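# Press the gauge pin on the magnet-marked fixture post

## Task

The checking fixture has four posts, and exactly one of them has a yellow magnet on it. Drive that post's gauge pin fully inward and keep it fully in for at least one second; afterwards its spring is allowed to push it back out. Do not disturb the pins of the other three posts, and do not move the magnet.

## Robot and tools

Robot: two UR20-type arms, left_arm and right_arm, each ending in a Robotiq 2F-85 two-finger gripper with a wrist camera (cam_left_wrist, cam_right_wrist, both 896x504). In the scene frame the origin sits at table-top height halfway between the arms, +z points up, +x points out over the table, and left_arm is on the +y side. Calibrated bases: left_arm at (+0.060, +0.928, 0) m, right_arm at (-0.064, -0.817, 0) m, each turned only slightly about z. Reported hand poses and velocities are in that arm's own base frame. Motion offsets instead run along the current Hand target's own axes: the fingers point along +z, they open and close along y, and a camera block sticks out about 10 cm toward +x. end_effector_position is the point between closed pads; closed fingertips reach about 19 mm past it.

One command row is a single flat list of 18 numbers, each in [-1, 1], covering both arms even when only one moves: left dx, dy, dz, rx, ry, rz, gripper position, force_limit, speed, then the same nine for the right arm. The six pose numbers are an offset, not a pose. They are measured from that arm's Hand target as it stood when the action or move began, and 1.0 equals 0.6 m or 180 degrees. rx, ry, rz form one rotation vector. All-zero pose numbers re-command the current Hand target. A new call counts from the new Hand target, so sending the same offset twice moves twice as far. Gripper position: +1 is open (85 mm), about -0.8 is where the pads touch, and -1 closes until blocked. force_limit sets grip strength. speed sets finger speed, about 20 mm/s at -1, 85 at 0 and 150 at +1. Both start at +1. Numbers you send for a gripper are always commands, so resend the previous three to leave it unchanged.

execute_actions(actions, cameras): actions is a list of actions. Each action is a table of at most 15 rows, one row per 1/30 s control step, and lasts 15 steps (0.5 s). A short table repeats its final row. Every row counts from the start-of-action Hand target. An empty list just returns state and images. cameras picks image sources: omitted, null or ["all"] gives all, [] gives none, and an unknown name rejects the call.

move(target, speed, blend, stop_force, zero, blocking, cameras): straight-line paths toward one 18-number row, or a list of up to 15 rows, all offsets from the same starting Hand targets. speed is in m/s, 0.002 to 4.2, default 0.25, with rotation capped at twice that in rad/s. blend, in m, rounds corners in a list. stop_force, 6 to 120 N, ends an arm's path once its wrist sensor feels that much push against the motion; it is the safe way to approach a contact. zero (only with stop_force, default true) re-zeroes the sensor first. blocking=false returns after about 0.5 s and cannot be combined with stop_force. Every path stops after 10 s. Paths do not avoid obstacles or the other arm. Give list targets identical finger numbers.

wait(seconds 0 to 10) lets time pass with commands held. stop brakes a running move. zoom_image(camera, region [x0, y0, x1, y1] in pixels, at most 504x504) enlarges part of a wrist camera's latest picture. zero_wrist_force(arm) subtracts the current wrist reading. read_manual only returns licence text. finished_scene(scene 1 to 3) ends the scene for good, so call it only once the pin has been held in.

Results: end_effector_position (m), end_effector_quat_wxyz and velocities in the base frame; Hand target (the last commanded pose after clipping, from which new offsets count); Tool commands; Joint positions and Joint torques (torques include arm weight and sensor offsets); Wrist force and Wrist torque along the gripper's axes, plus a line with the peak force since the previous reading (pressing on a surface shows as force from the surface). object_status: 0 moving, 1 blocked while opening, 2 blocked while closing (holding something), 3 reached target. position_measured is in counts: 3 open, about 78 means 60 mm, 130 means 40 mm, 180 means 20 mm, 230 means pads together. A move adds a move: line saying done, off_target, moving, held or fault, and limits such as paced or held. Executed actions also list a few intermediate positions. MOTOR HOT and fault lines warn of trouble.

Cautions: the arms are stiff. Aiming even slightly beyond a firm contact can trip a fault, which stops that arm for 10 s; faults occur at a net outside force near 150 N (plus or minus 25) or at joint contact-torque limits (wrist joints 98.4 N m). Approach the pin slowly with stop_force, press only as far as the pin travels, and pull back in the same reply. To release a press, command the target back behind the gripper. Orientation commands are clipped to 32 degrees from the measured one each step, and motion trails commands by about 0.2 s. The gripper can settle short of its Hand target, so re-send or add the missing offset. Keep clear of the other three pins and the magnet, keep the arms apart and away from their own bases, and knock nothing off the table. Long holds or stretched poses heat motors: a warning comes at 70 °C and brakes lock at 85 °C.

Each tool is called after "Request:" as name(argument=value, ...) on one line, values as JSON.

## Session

Request:
execute_actions(actions=[])

Scene clock: 0.00 s.
left_arm: end_effector_position=(+1.6020, +0.5513, +0.3701) position_measured=3 object_status=3 end_effector_quat_wxyz=(-0.049, +0.940, +0.190, +0.279) | right_arm: end_effector_position=(+0.4481, +0.4679, +0.3319) position_measured=3 object_status=3 end_effector_quat_wxyz=(-0.272, +0.502, +0.649, +0.503)
Joint positions: left_arm=[0.193 -0.686 0.985 -2.439 -1.472 -3.319] | right_arm=[4.007 -1.969 -2.772 1.193 2.076 2.519]
Joint velocities: within noise
Joint torques (N m): no reading
Motor temperatures (°C): left_arm=[24 35 26 38 34 34] | right_arm=[28 35 36 37 34 38]
Wrist force (N): no reading
Wrist torque (N m): no reading
Wrist force, peak (N): no reading
Hand target: left_arm +1.6020, +0.5513, +0.3701; -0.049, +0.940, +0.190, +0.279 | right_arm +0.4481, +0.4679, +0.3319; -0.272, +0.502, +0.649, +0.503
Tool commands: left_gripper/position=+1.0 left_gripper/force_limit=+1.0 left_gripper/speed=+1.0 right_gripper/position=+1.0 right_gripper/force_limit=+1.0 right_gripper/speed=+1.0
camera_calibration:
cam_left_wrist: T_world_to_cam=[[0.280319, -0.958405, -0.0536817, 0.116011], [-0.933413, -0.259108, -0.248199, 1.75322], [0.223966, 0.119682, -0.967221, 0.0591923], [0, 0, 0, 1]] pos_world=[1.5907, 0.558373, 0.498626]
cam_right_wrist: T_world_to_cam=[[0.956613, -0.13676, 0.257272, -0.433465], [0.120637, -0.61784, -0.776995, 0.502422], [0.265214, 0.774319, -0.574535, -0.162484], [0, 0, 0, 1]] pos_world=[0.39714, 0.37695, 0.408545]

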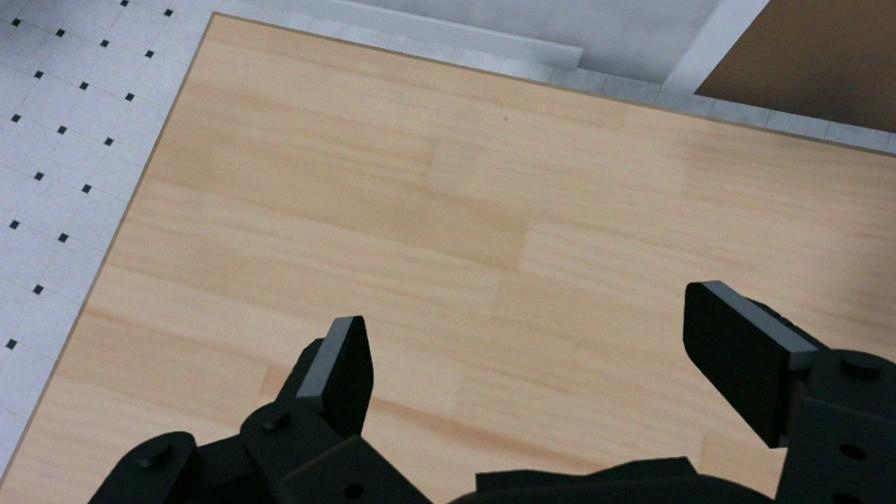

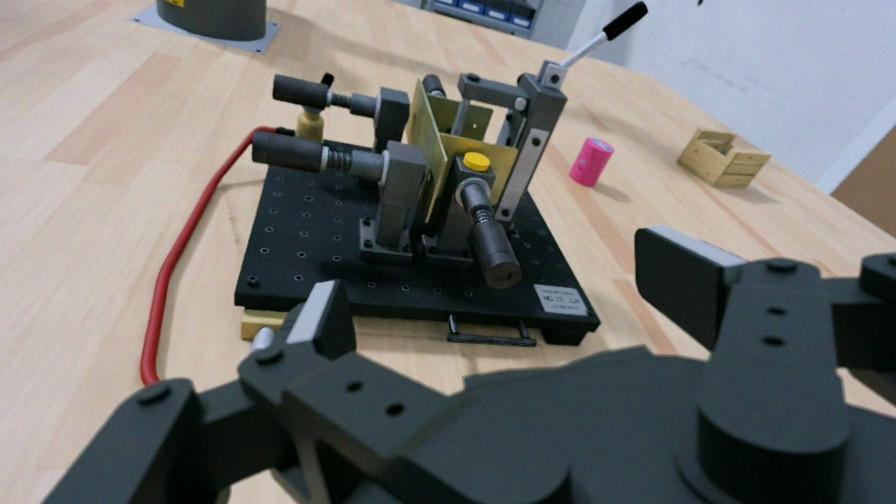

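Request:
zoom_image(camera="cam_right_wrist", region=[400, 120, 600, 320])

Scaled by 2.520 from the camera's 896x504 image, which has a finer 1280x720 frame.

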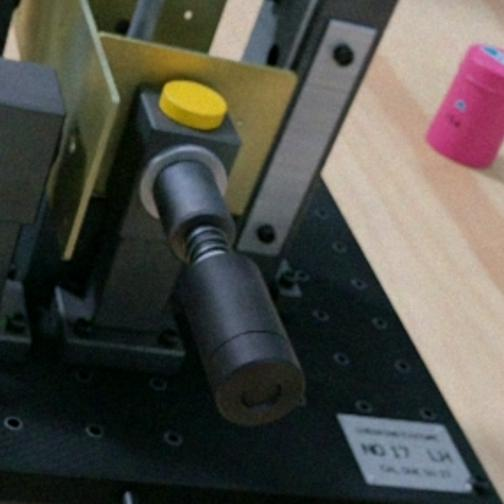

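Request:
move(target=[0,0,0,0,0,0,1,1,1,-0.236,0.0713,0.3077,0.0379,0.123,0.1194,-1,0,0], speed=0.3, cameras=["cam_right_wrist"])

Request:
zoom_image(camera="cam_right_wrist", region=[370, 160, 620, 360])

Scene clock: 4.33 s.
left_arm: end_effector_position=(+1.6020, +0.5513, +0.3701) position_measured=3 object_status=3 end_effector_quat_wxyz=(-0.049, +0.940, +0.190, +0.279) | right_arm: end_effector_position=(+0.5100, +0.5280, +0.2391) position_measured=232 object_status=3 end_effector_quat_wxyz=(-0.399, +0.503, +0.585, +0.496)
Joint positions: left_arm=[0.193 -0.686 0.985 -2.439 -1.472 -3.319] | right_arm=[3.903 -2.324 -2.573 1.492 2.33 2.774]
Joint velocities: within noise
Joint torques (N m): left_arm=[2.07 -280.49 -105.08 -11.98 2.17 0.71] | right_arm=[21.23 146.47 -23.39 1.12 -3.69 -7.94]
Motor temperatures (°C): left_arm=[24 35 26 38 34 34] | right_arm=[28 35 36 37 34 38]
Wrist force (N): left_arm=[0.3 -0.1 0.2] | right_arm=[-1.0 -0.7 -0.8]
Wrist torque (N m): left_arm=[0.00 -0.04 0.00] | right_arm=[-0.35 0.36 -0.31]
Wrist force, peak (N): left_arm=[0.7 -0.5 -0.3] | right_arm=[-14.9 5.5 10.5]
Hand target: left_arm +1.6020, +0.5513, +0.3701; -0.049, +0.940, +0.190, +0.279 | right_arm +0.5099, +0.5280, +0.2391; -0.399, +0.503, +0.585, +0.496 (not the last commanded pose)
Off the commanded pose: left_arm 0.000 m, 0 deg | right_arm 0.110 m, 15 deg.
move: held (right_arm; a check stopped the path); limits=held
pose unreachable (right arm): on one or more control steps of this call, first in action 0 (counted from 0), this arm could not follow its commanded pose, so it was not sent that pose on those steps. It may still have moved: this result reports where it is.
cause: moving toward the commanded pose would bring two parts of the arm too close to each other (its gripper and another part of the arm, with joints 4 (wrist 1) to 6 (wrist 3) between them).
camera_calibration:
cam_right_wrist: T_world_to_cam=[[0.994599, -0.0987397, 0.031982, -0.446046], [-0.0170805, -0.459655, -0.887934, 0.473241], [0.102375, 0.882592, -0.458859, -0.280506], [0, 0, 0, 1]] pos_world=[0.480437, 0.421057, 0.305759]
Images, in order (width x height): cam_right_wrist 896x504.

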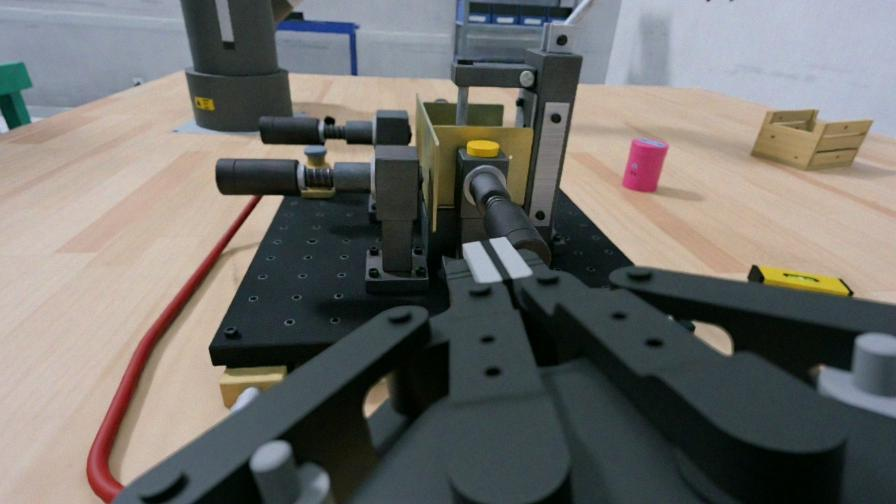

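Scaled by 2.016 from the camera's 896x504 image, which has a finer 1280x720 frame.

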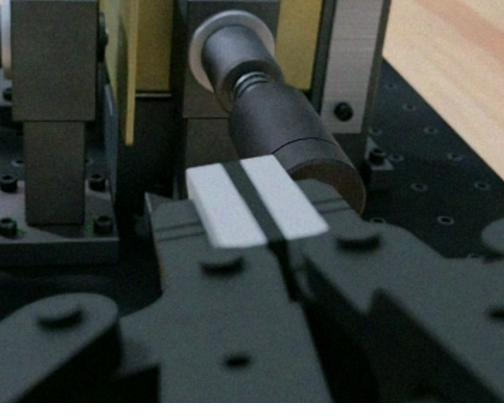

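Request:
move(target=[0,0,0,0,0,0,1,1,1,0.2413,0.097,-0.0952,0.0389,-0.2146,0.0449,-1,0,0], speed=0.3, cameras=["cam_right_wrist"])

Request:
zoom_image(camera="cam_right_wrist", region=[340, 0, 640, 240])

Scene clock: 8.03 s.
left_arm: end_effector_position=(+1.6020, +0.5513, +0.3701) position_measured=3 object_status=3 end_effector_quat_wxyz=(-0.049, +0.940, +0.190, +0.279) | right_arm: end_effector_position=(+0.5397, +0.4998, +0.4001) position_measured=232 object_status=3 end_effector_quat_wxyz=(-0.246, +0.653, +0.676, +0.238)
Joint positions: left_arm=[0.193 -0.686 0.985 -2.439 -1.472 -3.319] | right_arm=[3.952 -1.493 -2.44 -0.247 2.048 2.478]
Joint velocities: within noise
Joint torques (N m): left_arm=[3.33 -280.4 -111.52 -11.21 3.3 0.79] | right_arm=[20.09 73.84 99.69 6.3 -2.45 -7.5]
Motor temperatures (°C): left_arm=[24 35 26 38 34 34] | right_arm=[28 35 36 37 34 38]
Wrist force (N): left_arm=[0.5 -0.4 -0.2] | right_arm=[-1.3 1.0 0.5]
Wrist torque (N m): left_arm=[-0.06 -0.07 0.00] | right_arm=[0.51 0.60 -0.41]
Wrist force, peak (N): left_arm=[0.7 -0.2 -0.2] | right_arm=[-3.2 -1.1 0.3]
Hand target: left_arm +1.6020, +0.5513, +0.3701; -0.049, +0.940, +0.190, +0.279 | right_arm +0.5398, +0.4998, +0.4001; -0.246, +0.653, +0.676, +0.238
Off the commanded pose: left_arm 0.000 m, 0 deg | right_arm 0.000 m, 0 deg.
move: done
camera_calibration:
cam_right_wrist: T_world_to_cam=[[0.989394, -0.136087, -0.0507832, -0.42902], [-0.145101, -0.909934, -0.388544, 0.698076], [0.00666638, 0.391791, -0.92003, 0.296603], [0, 0, 0, 1]] pos_world=[0.523784, 0.460612, 0.52233]
Images, in order (width x height): cam_right_wrist 896x504.

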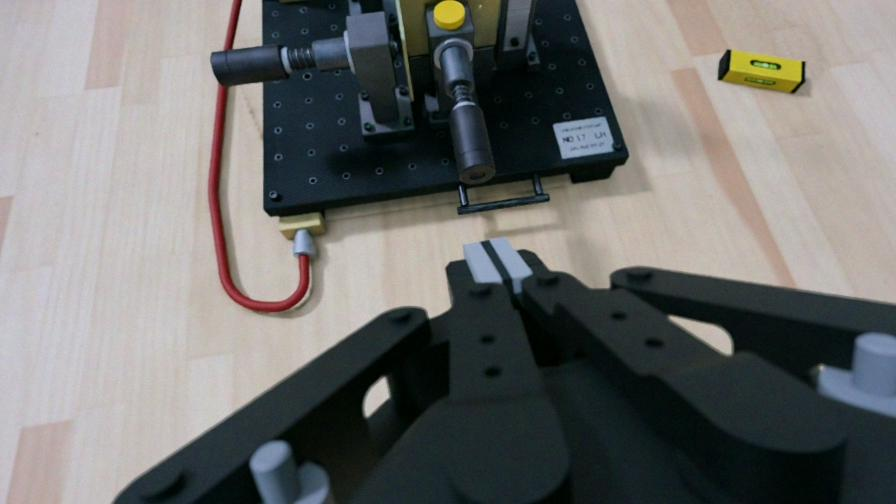

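Scaled by 1.680 from the camera's 896x504 image, which has a finer 1280x720 frame.

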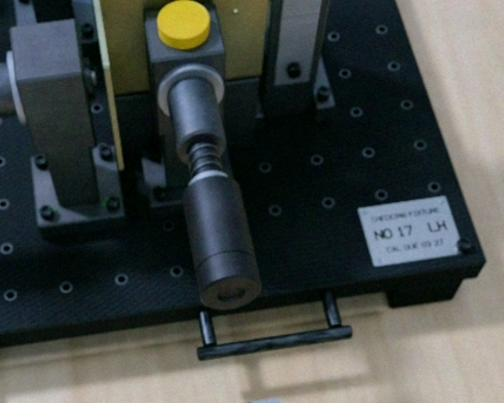

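Request:
move(target=[0,0,0,0,0,0,1,1,1,-0.0967,0.0503,0.4235,-0.0071,0,0.0085,-1,0,0], speed=0.3, cameras=["cam_right_wrist"])

Request:
zoom_image(camera="cam_right_wrist", region=[400, 60, 600, 280])

Scene clock: 10.50 s.
left_arm: end_effector_position=(+1.6020, +0.5513, +0.3701) position_measured=3 object_status=3 end_effector_quat_wxyz=(-0.049, +0.940, +0.190, +0.279) | right_arm: end_effector_position=(+0.5659, +0.6197, +0.1683) position_measured=232 object_status=3 end_effector_quat_wxyz=(-0.242, +0.664, +0.665, +0.242)
Joint positions: left_arm=[0.193 -0.686 0.985 -2.439 -1.472 -3.319] | right_arm=[4.054 -1.954 -2.466 0.294 1.975 2.607]
Joint velocities: within noise
Joint torques (N m): left_arm=[6.08 -281.36 -111.74 -10.99 3.52 1.84] | right_arm=[18.57 84.58 57.75 14.92 -2.4 5.45]
Motor temperatures (°C): left_arm=[24 35 26 38 34 34] | right_arm=[28 35 36 37 34 38]
Wrist force (N): left_arm=[0.3 0.0 -0.2] | right_arm=[0.2 1.3 0.2]
Wrist torque (N m): left_arm=[0.01 -0.04 0.00] | right_arm=[0.68 0.05 -0.40]
Wrist force, peak (N): left_arm=[0.7 -0.3 -0.3] | right_arm=[-1.1 1.5 4.5]
Hand target: left_arm +1.6020, +0.5513, +0.3701; -0.049, +0.940, +0.190, +0.279 | right_arm +0.5659, +0.6198, +0.1682; -0.242, +0.664, +0.665, +0.242
Off the commanded pose: left_arm 0.000 m, 0 deg | right_arm 0.000 m, 0 deg.
move: done
camera_calibration:
cam_right_wrist: T_world_to_cam=[[0.984063, -0.170412, -0.0507856, -0.42607], [-0.176659, -0.904367, -0.388475, 0.735351], [0.0202718, 0.391256, -0.920059, 0.0289138], [0, 0, 0, 1]] pos_world=[0.5486, 0.581107, 0.29063]
Images, in order (width x height): cam_right_wrist 896x504.

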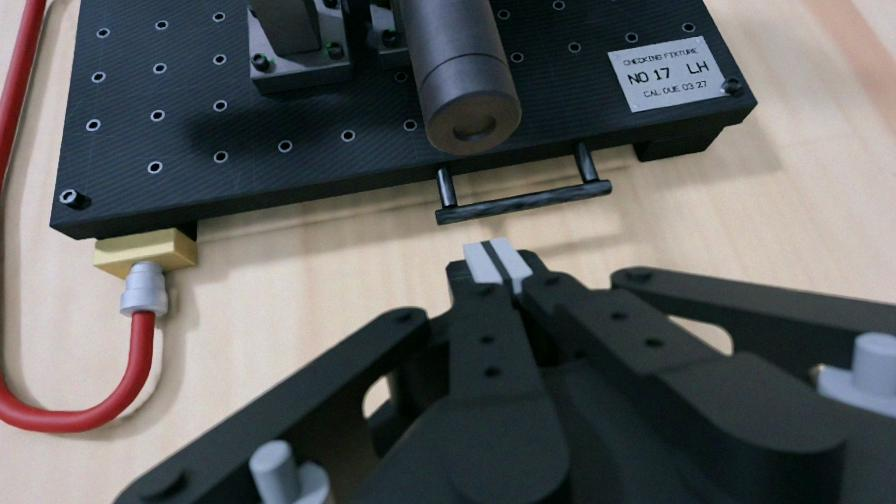

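Scaled by 2.291 from the camera's 896x504 image, which has a finer 1280x720 frame.

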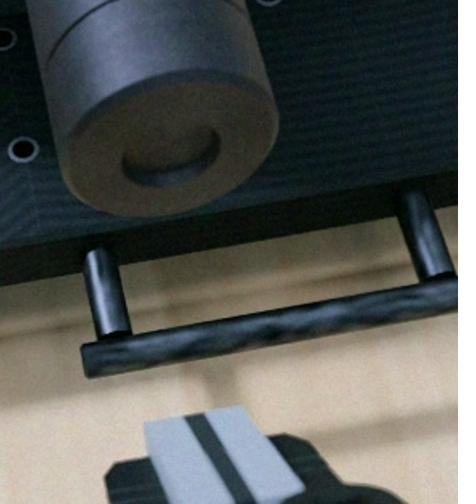

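Request:
move(target=[0,0,0,0,0,0,1,1,1,0.0577,0.0083,0.0505,0,0,0,-1,0,0], speed=0.06, stop_force=25, cameras=["cam_right_wrist"])

Request:
zoom_image(camera="cam_right_wrist", region=[400, 60, 600, 280])

Scene clock: 13.10 s.
left_arm: end_effector_position=(+1.6020, +0.5513, +0.3701) position_measured=3 object_status=3 end_effector_quat_wxyz=(-0.049, +0.940, +0.190, +0.279) | right_arm: end_effector_position=(+0.5708, +0.6658, +0.1673) position_measured=232 object_status=3 end_effector_quat_wxyz=(-0.242, +0.664, +0.665, +0.242)
Joint positions: left_arm=[0.193 -0.686 0.985 -2.439 -1.472 -3.319] | right_arm=[4.089 -1.977 -2.42 0.283 1.956 2.638]
Joint velocities: within noise
Joint torques (N m): left_arm=[3.17 -285.25 -115.52 -10.8 3.96 2.41] | right_arm=[26.87 107.63 65.62 8.39 -2.26 5.44]
Motor temperatures (°C): left_arm=[24 35 26 38 34 34] | right_arm=[28 35 36 37 34 38]
Wrist force (N): left_arm=[0.4 -0.1 -0.2] | right_arm=[-6.5 -1.4 -4.0]
Wrist torque (N m): left_arm=[-0.02 -0.06 -0.01] | right_arm=[0.77 0.10 -0.37]
Wrist force, peak (N): left_arm=[0.4 -0.5 -0.3] | right_arm=[-6.7 -1.6 -3.8]
Hand target: left_arm +1.6020, +0.5513, +0.3701; -0.049, +0.940, +0.190, +0.279 | right_arm +0.5708, +0.6658, +0.1673; -0.242, +0.664, +0.665, +0.242
Off the commanded pose: left_arm 0.000 m, 0 deg | right_arm 0.000 m, 0 deg.
move: done
camera_calibration:
cam_right_wrist: T_world_to_cam=[[0.984046, -0.170501, -0.0508225, -0.423027], [-0.176756, -0.904349, -0.388472, 0.777471], [0.0202737, 0.391258, -0.920058, 0.00989418], [0, 0, 0, 1]] pos_world=[0.5535, 0.627107, 0.28963]
Images, in order (width x height): cam_right_wrist 896x504.

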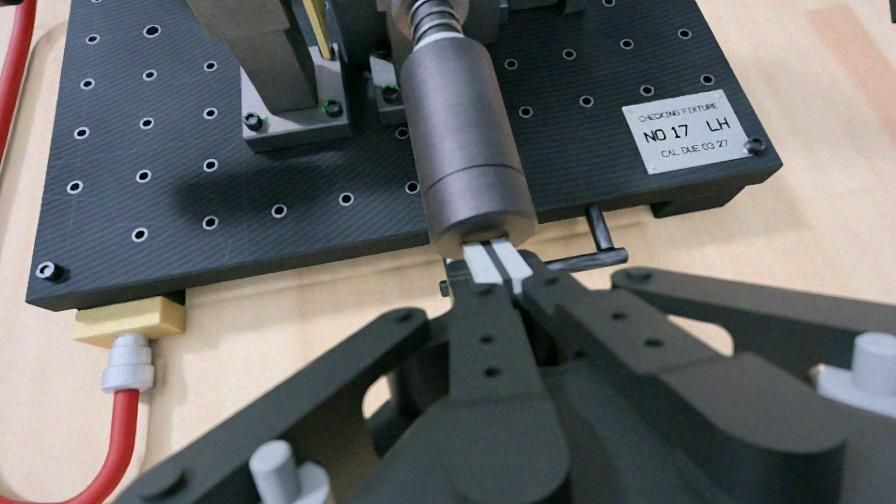

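Scaled by 2.291 from the camera's 896x504 image, which has a finer 1280x720 frame.

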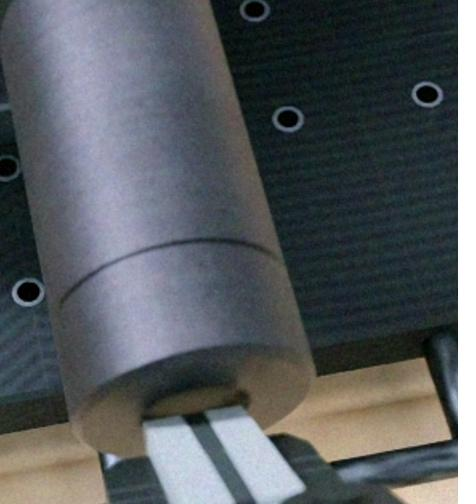

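Request:
move(target=[0,0,0,0,0,0,1,1,1,0.0089,0,0.0075,0,0,0,-1,0,0], speed=0.02, stop_force=20, cameras=[])

Request:
move(target=[0,0,0,0,0,0,1,1,1,0.0255,0,0.0214,0,0,0,-1,0,0], speed=0.005, stop_force=20, cameras=["cam_right_wrist"])

Request:
zoom_image(camera="cam_right_wrist", region=[350, 0, 600, 280])

Scene clock: 14.77 s.
left_arm: end_effector_position=(+1.6020, +0.5513, +0.3701) position_measured=3 object_status=3 end_effector_quat_wxyz=(-0.049, +0.940, +0.190, +0.279) | right_arm: end_effector_position=(+0.5708, +0.6728, +0.1673) position_measured=232 object_status=3 end_effector_quat_wxyz=(-0.242, +0.664, +0.665, +0.242)
Joint positions: left_arm=[0.193 -0.686 0.985 -2.439 -1.472 -3.319] | right_arm=[4.095 -1.98 -2.414 0.282 1.952 2.643]
Joint velocities: within noise
Joint torques (N m): left_arm=[8.2 -285.25 -112.43 -10.5 4.49 2.16] | right_arm=[24.24 102.7 64.9 8.4 -1.96 5.42]
Motor temperatures (°C): left_arm=[24 35 26 38 34 34] | right_arm=[28 35 36 37 34 38]
Wrist force (N): left_arm=[0.3 0.0 0.1] | right_arm=[-7.2 -2.2 -6.5]
Wrist torque (N m): left_arm=[0.02 -0.04 -0.01] | right_arm=[0.79 0.12 -0.36]
Wrist force, peak (N): left_arm=[0.5 -0.4 0.0] | right_arm=[-7.5 -2.3 -6.2]
Hand target: left_arm +1.6020, +0.5513, +0.3701; -0.049, +0.940, +0.190, +0.279 | right_arm +0.5708, +0.6728, +0.1673; -0.242, +0.664, +0.665, +0.242
Off the commanded pose: left_arm 0.000 m, 0 deg | right_arm 0.000 m, 0 deg.
move: done
No camera images: "cameras" was empty.

Scene clock: 17.87 s.
left_arm: end_effector_position=(+1.6020, +0.5513, +0.3701) position_measured=3 object_status=3 end_effector_quat_wxyz=(-0.049, +0.940, +0.190, +0.279) | right_arm: end_effector_position=(+0.5708, +0.6828, +0.1672) position_measured=232 object_status=3 end_effector_quat_wxyz=(-0.242, +0.664, +0.665, +0.242)
Joint positions: left_arm=[0.193 -0.686 0.985 -2.439 -1.472 -3.319] | right_arm=[4.103 -1.984 -2.405 0.28 1.948 2.65]
Joint velocities: within noise
Joint torques (N m): left_arm=[8.41 -283.78 -120.51 -10.56 5.48 2.88] | right_arm=[-0.01 137.84 51.5 17.61 9.82 -7.65]
Motor temperatures (°C): left_arm=[24 35 26 38 34 34] | right_arm=[28 35 36 37 34 38]
Wrist force (N): left_arm=[0.3 0.1 -0.1] | right_arm=[-19.3 -0.8 -27.4]
Wrist torque (N m): left_arm=[0.03 -0.04 -0.01] | right_arm=[0.89 0.22 -0.36]
Wrist force, peak (N): left_arm=[0.7 0.1 -0.2] | right_arm=[-27.9 -4.0 -38.2]
Hand target: left_arm +1.6020, +0.5513, +0.3701; -0.049, +0.940, +0.190, +0.279 | right_arm +0.5708, +0.6827, +0.1673; -0.242, +0.664, +0.665, +0.242 (not the last commanded pose)
Off the commanded pose: left_arm 0.000 m, 0 deg | right_arm 0.010 m, 0 deg.
move: contact (right_arm)
camera_calibration:
cam_right_wrist: T_world_to_cam=[[0.984047, -0.170467, -0.0509146, -0.42013], [-0.17676, -0.904355, -0.388456, 0.792808], [0.0201739, 0.391258, -0.92006, 0.00320607], [0, 0, 0, 1]] pos_world=[0.5535, 0.644107, 0.28953]
Images, in order (width x height): cam_right_wrist 896x504.

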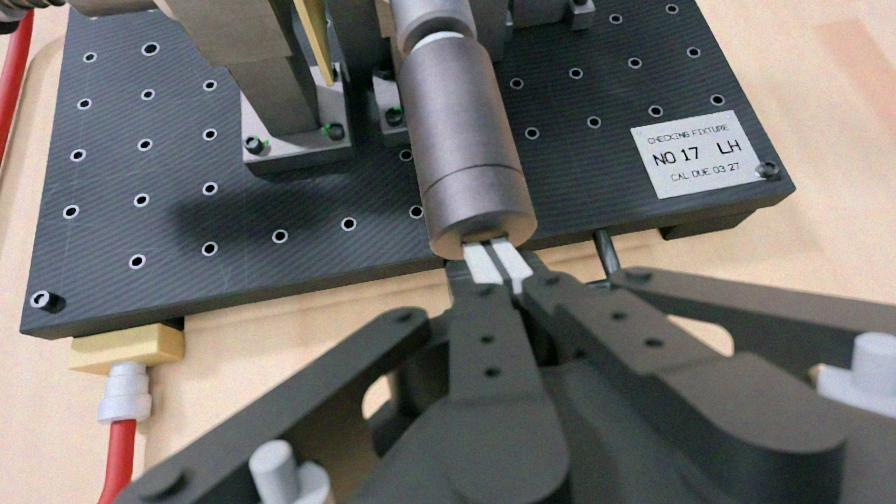

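Scaled by 1.800 from the camera's 896x504 image, which has a finer 1280x720 frame.

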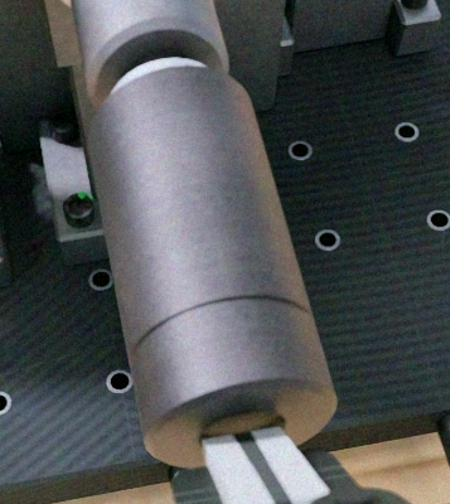

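Request:
wait(seconds=1.3, cameras=[])

Request:
move(target=[0,0,0,0,0,0,1,1,1,-0.064,0,-0.0536,0,0,0,-1,0,0], speed=0.1, cameras=["cam_right_wrist"])

Scene clock: 20.90 s.
left_arm: end_effector_position=(+1.6020, +0.5513, +0.3701) position_measured=3 object_status=3 end_effector_quat_wxyz=(-0.049, +0.940, +0.190, +0.279) | right_arm: end_effector_position=(+0.5708, +0.6827, +0.1673) position_measured=232 object_status=3 end_effector_quat_wxyz=(-0.242, +0.664, +0.665, +0.242)
Joint positions: left_arm=[0.193 -0.686 0.985 -2.439 -1.472 -3.319] | right_arm=[4.103 -1.984 -2.405 0.28 1.948 2.65]
Joint velocities: within noise
Joint torques (N m): left_arm=[8.88 -283.94 -117.15 -10.97 5.1 2.58] | right_arm=[-6.48 143.24 49.41 16.55 7.09 -6.69]
Motor temperatures (°C): left_arm=[24 35 26 38 34 34] | right_arm=[28 35 36 37 34 38]
Wrist force (N): left_arm=[0.3 0.1 -0.3] | right_arm=[-18.5 -0.6 -21.6]
Wrist torque (N m): left_arm=[0.03 -0.03 0.00] | right_arm=[0.83 0.14 -0.35]
Wrist force, peak (N): left_arm=[0.6 -0.1 -0.5] | right_arm=[-18.8 -1.1 -27.0]
Hand target: left_arm +1.6020, +0.5513, +0.3701; -0.049, +0.940, +0.190, +0.279 | right_arm +0.5708, +0.6827, +0.1673; -0.242, +0.664, +0.665, +0.242 (not the last commanded pose)
Tool commands: left_gripper/position=+1.0 left_gripper/force_limit=+1.0 left_gripper/speed=+1.0 right_gripper/position=-1.0 right_gripper/force_limit=+0.0 right_gripper/speed=+0.0
Off the commanded pose: left_arm 0.000 m, 0 deg | right_arm 0.010 m, 0 deg.
wait: 1.30 s; at rest from the start
No camera images: "cameras" was empty.

Scene clock: 21.83 s.
left_arm: end_effector_position=(+1.6020, +0.5513, +0.3701) position_measured=3 object_status=3 end_effector_quat_wxyz=(-0.049, +0.940, +0.190, +0.279) | right_arm: end_effector_position=(+0.5709, +0.6329, +0.1672) position_measured=232 object_status=3 end_effector_quat_wxyz=(-0.242, +0.664, +0.665, +0.242)
Joint positions: left_arm=[0.193 -0.686 0.985 -2.439 -1.472 -3.319] | right_arm=[4.06 -1.963 -2.449 0.289 1.971 2.612]
Joint velocities: within noise
Joint torques (N m): left_arm=[9.37 -285.96 -118 -10.79 5.86 1.96] | right_arm=[-21.75 135.69 24.18 16.26 7.31 -7.04]
Motor temperatures (°C): left_arm=[24 35 26 38 34 34] | right_arm=[28 35 36 37 34 38]
Wrist force (N): left_arm=[0.4 0.0 -0.2] | right_arm=[1.1 0.8 1.3]
Wrist torque (N m): left_arm=[0.00 -0.06 -0.01] | right_arm=[0.62 -0.10 -0.38]
Wrist force, peak (N): left_arm=[0.2 -0.6 0.0] | right_arm=[-18.5 -0.8 -21.4]
Hand target: left_arm +1.6020, +0.5513, +0.3701; -0.049, +0.940, +0.190, +0.279 | right_arm +0.5708, +0.6327, +0.1672; -0.242, +0.664, +0.665, +0.242
Off the commanded pose: left_arm 0.000 m, 0 deg | right_arm 0.000 m, 0 deg.
move: done
camera_calibration:
cam_right_wrist: T_world_to_cam=[[0.984046, -0.170501, -0.0508225, -0.428642], [-0.176756, -0.904349, -0.388472, 0.747679], [0.0202737, 0.391258, -0.920058, 0.0226746], [0, 0, 0, 1]] pos_world=[0.5535, 0.594207, 0.28953]
Images, in order (width x height): cam_right_wrist 896x504.

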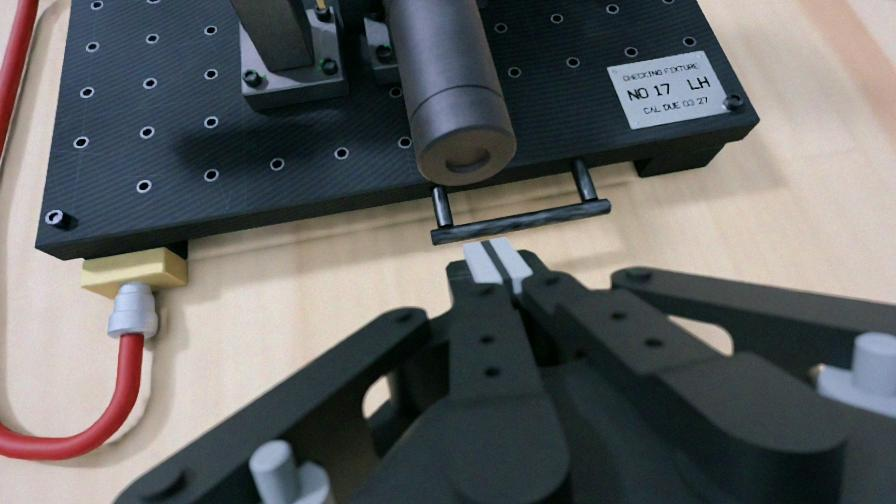

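Request:
finished_scene(scene=2)

The scene is finished: the task was done.


## Next scene

The same job, from a new start.

Request:
execute_actions(actions=[])

Scene clock: 0.00 s.
left_arm: end_effector_position=(+0.3071, -0.4220, +0.1602) position_measured=3 object_status=3 end_effector_quat_wxyz=(+0.066, +0.956, -0.074, +0.275) | right_arm: end_effector_position=(+0.4900, -0.3027, +0.2369) position_measured=3 object_status=3 end_effector_quat_wxyz=(+0.548, -0.467, -0.511, -0.471)
Joint positions: left_arm=[-1.763 -1.739 2.857 -2.766 -1.003 1.555] | right_arm=[2.511 -2.074 -2.06 -2.212 2.389 -0.015]
Joint velocities: within noise
Joint torques (N m): no reading
Motor temperatures (°C): left_arm=[24 35 26 38 34 33] | right_arm=[28 35 35 36 33 38]
Wrist force (N): no reading
Wrist torque (N m): no reading
Wrist force, peak (N): no reading
Hand target: left_arm +0.3071, -0.4220, +0.1602; +0.066, +0.956, -0.074, +0.275 | right_arm +0.4900, -0.3027, +0.2369; +0.548, -0.467, -0.511, -0.471
Tool commands: left_gripper/position=+1.0 left_gripper/force_limit=+1.0 left_gripper/speed=+1.0 right_gripper/position=+1.0 right_gripper/force_limit=+1.0 right_gripper/speed=+1.0
camera_calibration:
cam_left_wrist: T_world_to_cam=[[-0.285835, -0.958093, 0.0188626, -0.30276], [-0.929607, 0.27245, -0.248197, 0.463413], [0.232657, -0.0884782, -0.968526, 0.172428], [0, 0, 0, 1]] pos_world=[0.304136, -0.401073, 0.28773]
cam_right_wrist: T_world_to_cam=[[0.978979, 0.0562001, -0.196068, -0.399553], [-0.174505, -0.266853, -0.947807, 0.238768], [-0.105588, 0.962097, -0.251436, 0.530477], [0, 0, 0, 1]] pos_world=[0.488832, -0.424199, 0.281347]

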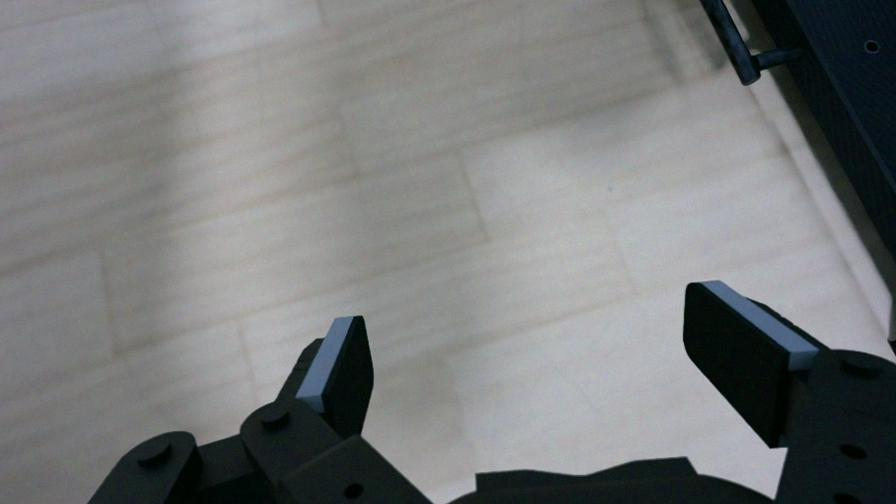

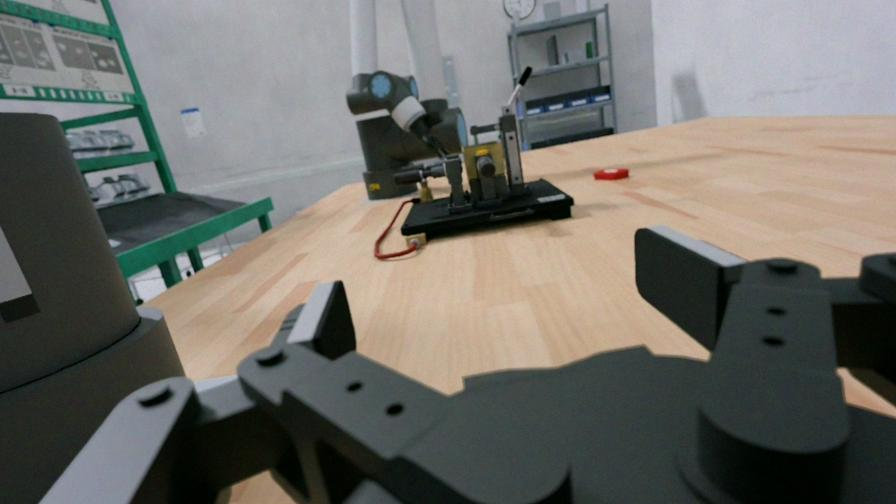

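Request:
zoom_image(camera="cam_right_wrist", region=[360, 60, 620, 270])

Scaled by 1.938 from the camera's 896x504 image, which has a finer 1280x720 frame.

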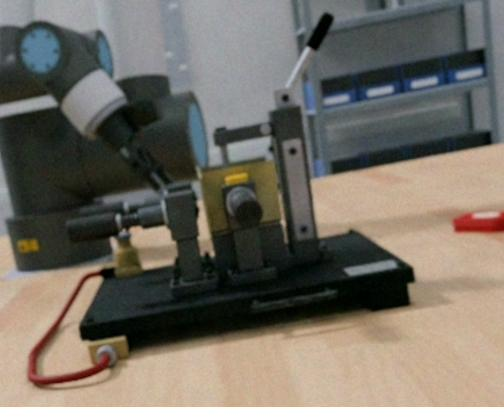

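Request:
move(target=[0,0,0,0,0,0,1,1,1,0.3419,0.4507,0.636,-0.0935,-0.2768,0.0286,-1,0,0], speed=0.45, cameras=["cam_right_wrist"])

Scene clock: 3.10 s.
left_arm: end_effector_position=(+0.3071, -0.4220, +0.1602) position_measured=3 object_status=3 end_effector_quat_wxyz=(+0.066, +0.956, -0.074, +0.275) | right_arm: end_effector_position=(+0.7196, +0.1007, +0.4499) position_measured=232 object_status=3 end_effector_quat_wxyz=(-0.230, +0.715, +0.600, +0.274)
Joint positions: left_arm=[-1.763 -1.739 2.857 -2.766 -1.003 1.555] | right_arm=[3.26 -1.481 -2.3 -0.677 2.266 1.956]
Joint velocities: within noise
Joint torques (N m): left_arm=[3.29 -10.25 -58.16 -9.47 3.46 -0.95] | right_arm=[21.44 74.89 77.3 16.63 -1.81 6.47]
Motor temperatures (°C): left_arm=[24 35 26 38 34 33] | right_arm=[28 35 35 36 33 38]
Wrist force (N): left_arm=[0.1 -0.1 0.1] | right_arm=[-0.2 1.5 1.6]
Wrist torque (N m): left_arm=[-0.01 -0.01 0.00] | right_arm=[1.15 0.11 -0.11]
Wrist force, peak (N): left_arm=[0.1 -0.4 -0.4] | right_arm=[5.6 2.8 2.2]
Hand target: left_arm +0.3071, -0.4220, +0.1602; +0.066, +0.956, -0.074, +0.275 | right_arm +0.7196, +0.1007, +0.4499; -0.230, +0.715, +0.600, +0.274
Off the commanded pose: left_arm 0.000 m, 0 deg | right_arm 0.000 m, 0 deg.
move: done
camera_calibration:
cam_right_wrist: T_world_to_cam=[[0.93998, -0.336404, -0.0571834, -0.600136], [-0.328415, -0.846392, -0.419241, 0.519686], [0.0926351, 0.412858, -0.906072, 0.427332], [0, 0, 0, 1]] pos_world=[0.695203, 0.0615418, 0.570749]
Images, in order (width x height): cam_right_wrist 896x504.

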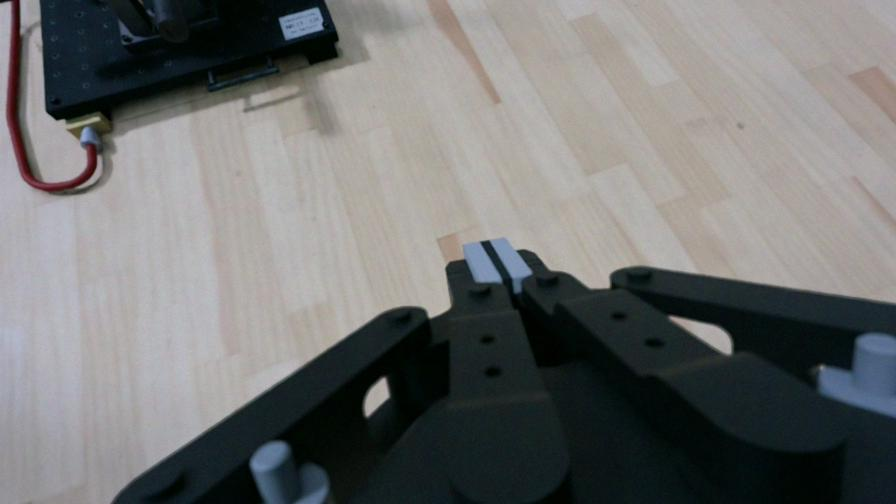

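Request:
move(target=[0,0,0,0,0,0,1,1,1,0.2487,-0.4802,0.8068,0.026,0,-0.0289,-1,0,0], speed=0.4, cameras=["cam_right_wrist"])

Request:
zoom_image(camera="cam_right_wrist", region=[370, 0, 620, 280])

Scene clock: 5.83 s.
left_arm: end_effector_position=(+0.3071, -0.4220, +0.1602) position_measured=3 object_status=3 end_effector_quat_wxyz=(+0.066, +0.956, -0.074, +0.275) | right_arm: end_effector_position=(+0.5111, +0.5787, +0.1900) position_measured=232 object_status=3 end_effector_quat_wxyz=(-0.247, +0.677, +0.643, +0.260)
Joint positions: left_arm=[-1.763 -1.739 2.857 -2.766 -1.003 1.555] | right_arm=[4.093 -1.9 -2.573 0.41 1.939 2.699]
Joint velocities: within noise
Joint torques (N m): left_arm=[4.37 -15.03 -56.96 -7.85 3.66 -0.46] | right_arm=[21.54 78.98 47.67 14.86 -1.23 6.49]
Motor temperatures (°C): left_arm=[24 35 26 38 34 33] | right_arm=[28 35 35 36 33 38]
Wrist force (N): left_arm=[0.1 0.0 -0.1] | right_arm=[-0.5 1.1 2.2]
Wrist torque (N m): left_arm=[0.01 0.00 0.00] | right_arm=[0.88 0.18 -0.08]
Wrist force, peak (N): left_arm=[-0.1 -0.5 -0.3] | right_arm=[0.3 -0.7 5.8]
Hand target: left_arm +0.3071, -0.4220, +0.1602; +0.066, +0.956, -0.074, +0.275 | right_arm +0.5111, +0.5788, +0.1899; -0.247, +0.677, +0.643, +0.260
Off the commanded pose: left_arm 0.000 m, 0 deg | right_arm 0.000 m, 0 deg.
move: done
camera_calibration:
cam_right_wrist: T_world_to_cam=[[0.973938, -0.219504, -0.0571228, -0.343275], [-0.222945, -0.880147, -0.419091, 0.712374], [0.0417155, 0.420904, -0.906146, 0.0352141], [0, 0, 0, 1]] pos_world=[0.49168, 0.536822, 0.31085]
Images, in order (width x height): cam_right_wrist 896x504.

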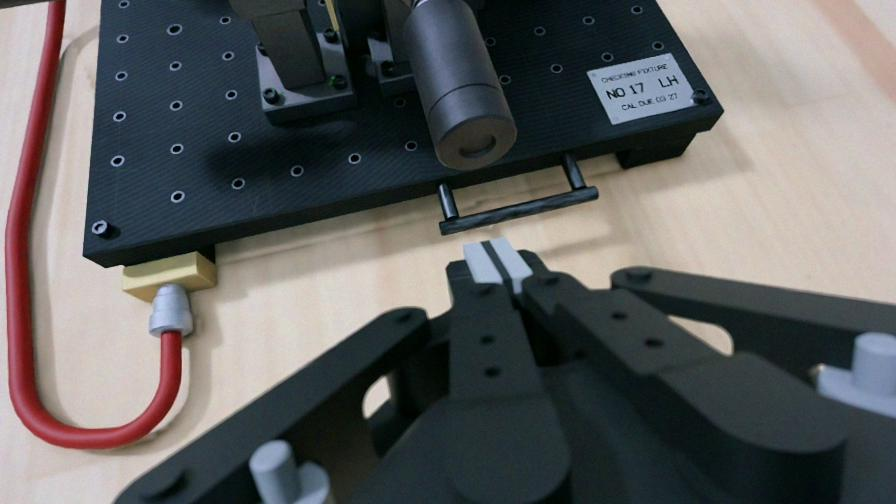

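Scaled by 1.800 from the camera's 896x504 image, which has a finer 1280x720 frame.

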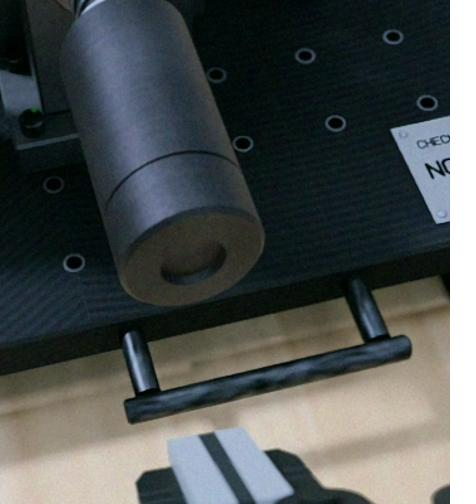

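Request:
move(target=[0,0,0,0,0,0,1,1,1,0.0532,0.0125,0.0972,0,0,0,-1,0,0], speed=0.06, stop_force=25, cameras=["cam_right_wrist"])

Request:
zoom_image(camera="cam_right_wrist", region=[370, 0, 620, 280])

Scene clock: 9.13 s.
left_arm: end_effector_position=(+0.3071, -0.4220, +0.1602) position_measured=3 object_status=3 end_effector_quat_wxyz=(+0.066, +0.956, -0.074, +0.275) | right_arm: end_effector_position=(+0.5218, +0.6411, +0.1679) position_measured=232 object_status=3 end_effector_quat_wxyz=(-0.247, +0.677, +0.643, +0.260)
Joint positions: left_arm=[-1.763 -1.739 2.857 -2.766 -1.003 1.555] | right_arm=[4.136 -1.972 -2.512 0.433 1.912 2.736]
Joint velocities: within noise
Joint torques (N m): left_arm=[7.51 -8.76 -61.24 -7.37 3.77 -1.15] | right_arm=[24.12 89.18 52.91 15.62 -1.93 6.17]
Motor temperatures (°C): left_arm=[24 35 26 38 34 33] | right_arm=[28 35 35 36 33 38]
Wrist force (N): left_arm=[0.0 0.0 0.0] | right_arm=[-6.0 -0.7 -5.5]
Wrist torque (N m): left_arm=[0.00 0.01 0.01] | right_arm=[0.85 -0.19 -0.16]
Wrist force, peak (N): left_arm=[0.4 0.1 -0.4] | right_arm=[-5.8 -0.4 -6.3]
Hand target: left_arm +0.3071, -0.4220, +0.1602; +0.066, +0.956, -0.074, +0.275 | right_arm +0.5218, +0.6410, +0.1679; -0.247, +0.677, +0.643, +0.260
Off the commanded pose: left_arm 0.000 m, 0 deg | right_arm 0.000 m, 0 deg.
move: done
camera_calibration:
cam_right_wrist: T_world_to_cam=[[0.973936, -0.219532, -0.0570539, -0.341258], [-0.222937, -0.880101, -0.419192, 0.760458], [0.0418125, 0.420985, -0.906103, -0.0115419], [0, 0, 0, 1]] pos_world=[0.50238, 0.599222, 0.28885]
Images, in order (width x height): cam_right_wrist 896x504.

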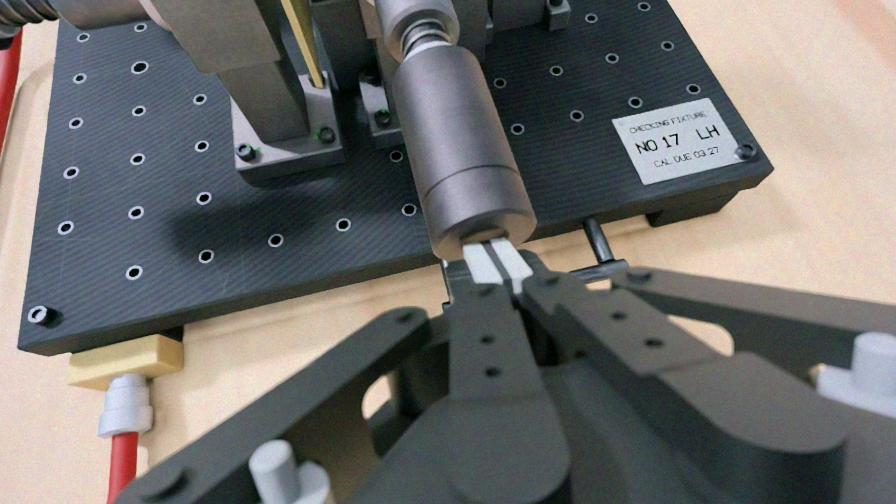

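Scaled by 1.800 from the camera's 896x504 image, which has a finer 1280x720 frame.

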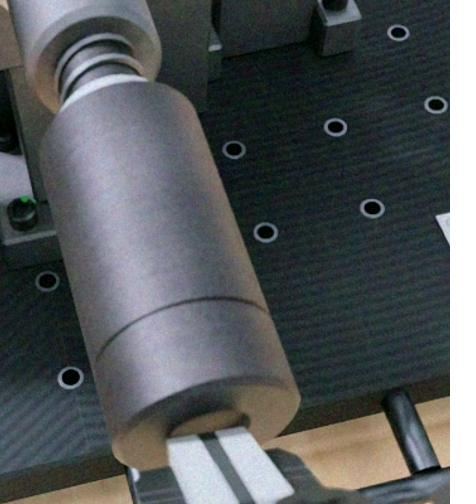

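Request:
move(target=[0,0,0,0,0,0,1,1,1,0.0272,-0.001,0.0245,0,0,0,-1,0,0], speed=0.006, stop_force=20, cameras=["cam_right_wrist"])

Request:
zoom_image(camera="cam_right_wrist", region=[370, 0, 620, 280])

Request:
wait(seconds=1.2, cameras=[])

Scene clock: 12.03 s.
left_arm: end_effector_position=(+0.3071, -0.4220, +0.1602) position_measured=3 object_status=3 end_effector_quat_wxyz=(+0.066, +0.956, -0.074, +0.275) | right_arm: end_effector_position=(+0.5220, +0.6504, +0.1678) position_measured=232 object_status=3 end_effector_quat_wxyz=(-0.247, +0.677, +0.643, +0.260)
Joint positions: left_arm=[-1.763 -1.739 2.857 -2.766 -1.003 1.555] | right_arm=[4.144 -1.975 -2.504 0.43 1.908 2.742]
Joint velocities: within noise
Joint torques (N m): left_arm=[10.89 -7.45 -65.77 -6.97 3.8 -1.36] | right_arm=[-4.14 131.74 46.04 16.82 9.02 -7.85]
Motor temperatures (°C): left_arm=[24 35 26 38 34 33] | right_arm=[28 35 35 36 33 38]
Wrist force (N): left_arm=[0.0 0.0 -0.1] | right_arm=[-19.9 2.2 -25.0]
Wrist torque (N m): left_arm=[0.00 0.00 0.00] | right_arm=[0.91 -0.16 -0.21]
Wrist force, peak (N): left_arm=[0.5 0.1 -0.3] | right_arm=[-30.2 -0.1 -39.2]
Hand target: left_arm +0.3071, -0.4220, +0.1602; +0.066, +0.956, -0.074, +0.275 | right_arm +0.5220, +0.6504, +0.1679; -0.247, +0.677, +0.643, +0.260 (not the last commanded pose)
Off the commanded pose: left_arm 0.000 m, 0 deg | right_arm 0.013 m, 0 deg.
move: contact (right_arm)
camera_calibration:
cam_right_wrist: T_world_to_cam=[[0.973938, -0.219504, -0.0571228, -0.339393], [-0.222945, -0.880147, -0.419091, 0.768737], [0.0417155, 0.420904, -0.906146, -0.0154873], [0, 0, 0, 1]] pos_world=[0.50258, 0.608622, 0.28875]
Images, in order (width x height): cam_right_wrist 896x504.

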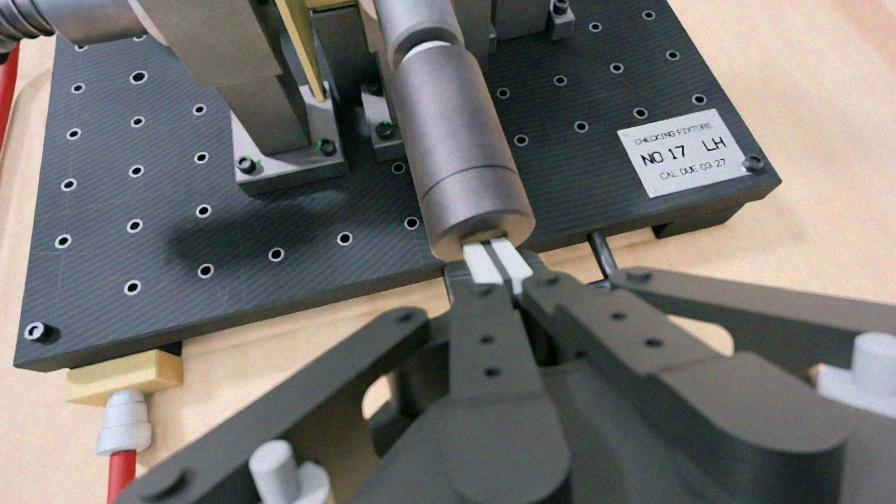

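Scaled by 1.800 from the camera's 896x504 image, which has a finer 1280x720 frame.

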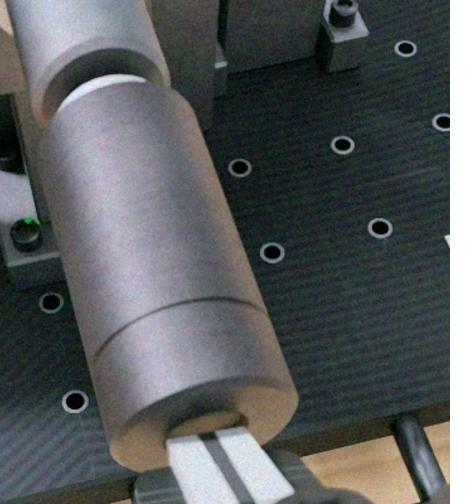

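Scene clock: 13.23 s.
left_arm: end_effector_position=(+0.3071, -0.4220, +0.1602) position_measured=3 object_status=3 end_effector_quat_wxyz=(+0.066, +0.956, -0.074, +0.275) | right_arm: end_effector_position=(+0.5220, +0.6504, +0.1679) position_measured=232 object_status=3 end_effector_quat_wxyz=(-0.247, +0.677, +0.643, +0.260)
Joint positions: left_arm=[-1.763 -1.739 2.857 -2.766 -1.003 1.555] | right_arm=[4.144 -1.975 -2.504 0.43 1.908 2.742]
Joint velocities: within noise
Joint torques (N m): left_arm=[12.49 -8.49 -65.61 -7.14 4.22 -0.96] | right_arm=[-1.56 128.55 46.71 17.1 8.83 -7.72]
Motor temperatures (°C): left_arm=[24 35 26 38 34 33] | right_arm=[28 35 35 36 33 38]
Wrist force (N): left_arm=[0.1 0.0 -0.3] | right_arm=[-20.3 2.4 -20.3]
Wrist torque (N m): left_arm=[0.01 -0.02 0.00] | right_arm=[0.87 -0.19 -0.21]
Wrist force, peak (N): left_arm=[0.2 -0.1 -0.5] | right_arm=[-19.9 2.4 -24.5]
Hand target: left_arm +0.3071, -0.4220, +0.1602; +0.066, +0.956, -0.074, +0.275 | right_arm +0.5220, +0.6504, +0.1679; -0.247, +0.677, +0.643, +0.260 (not the last commanded pose)
Tool commands: left_gripper/position=+1.0 left_gripper/force_limit=+1.0 left_gripper/speed=+1.0 right_gripper/position=-1.0 right_gripper/force_limit=+0.0 right_gripper/speed=+0.0
Off the commanded pose: left_arm 0.000 m, 0 deg | right_arm 0.013 m, 0 deg.
wait: 1.20 s; at rest by 0.17 s
No camera images: "cameras" was empty.

Request:
move(target=[0,0,0,0,0,0,1,1,1,-0.062,0.0026,-0.0558,0,0,0,-1,0,0], speed=0.1, cameras=[])

Request:
finished_scene(scene=3)

Scene clock: 14.33 s.
left_arm: end_effector_position=(+0.3071, -0.4220, +0.1602) position_measured=3 object_status=3 end_effector_quat_wxyz=(+0.066, +0.956, -0.074, +0.275) | right_arm: end_effector_position=(+0.5210, +0.6005, +0.1679) position_measured=232 object_status=3 end_effector_quat_wxyz=(-0.247, +0.677, +0.643, +0.260)
Joint positions: left_arm=[-1.763 -1.739 2.857 -2.766 -1.003 1.555] | right_arm=[4.1 -1.957 -2.55 0.446 1.934 2.705]
Joint velocities: within noise
Joint torques (N m): left_arm=[9.69 -5.31 -65.56 -7.87 3.87 -1] | right_arm=[-20.22 126.08 19.12 16.78 8.31 -6.79]
Motor temperatures (°C): left_arm=[24 35 26 38 34 33] | right_arm=[28 35 35 36 33 38]
Wrist force (N): left_arm=[0.1 0.0 0.2] | right_arm=[0.1 0.5 2.3]
Wrist torque (N m): left_arm=[0.00 -0.01 0.00] | right_arm=[0.67 -0.03 -0.08]
Wrist force, peak (N): left_arm=[0.3 0.3 0.0] | right_arm=[-19.8 2.3 -20.8]
Hand target: left_arm +0.3071, -0.4220, +0.1602; +0.066, +0.956, -0.074, +0.275 | right_arm +0.5210, +0.6004, +0.1679; -0.247, +0.677, +0.643, +0.260
Off the commanded pose: left_arm 0.000 m, 0 deg | right_arm 0.000 m, 0 deg.
move: done
No camera images: "cameras" was empty.

The scene is finished: the task was done.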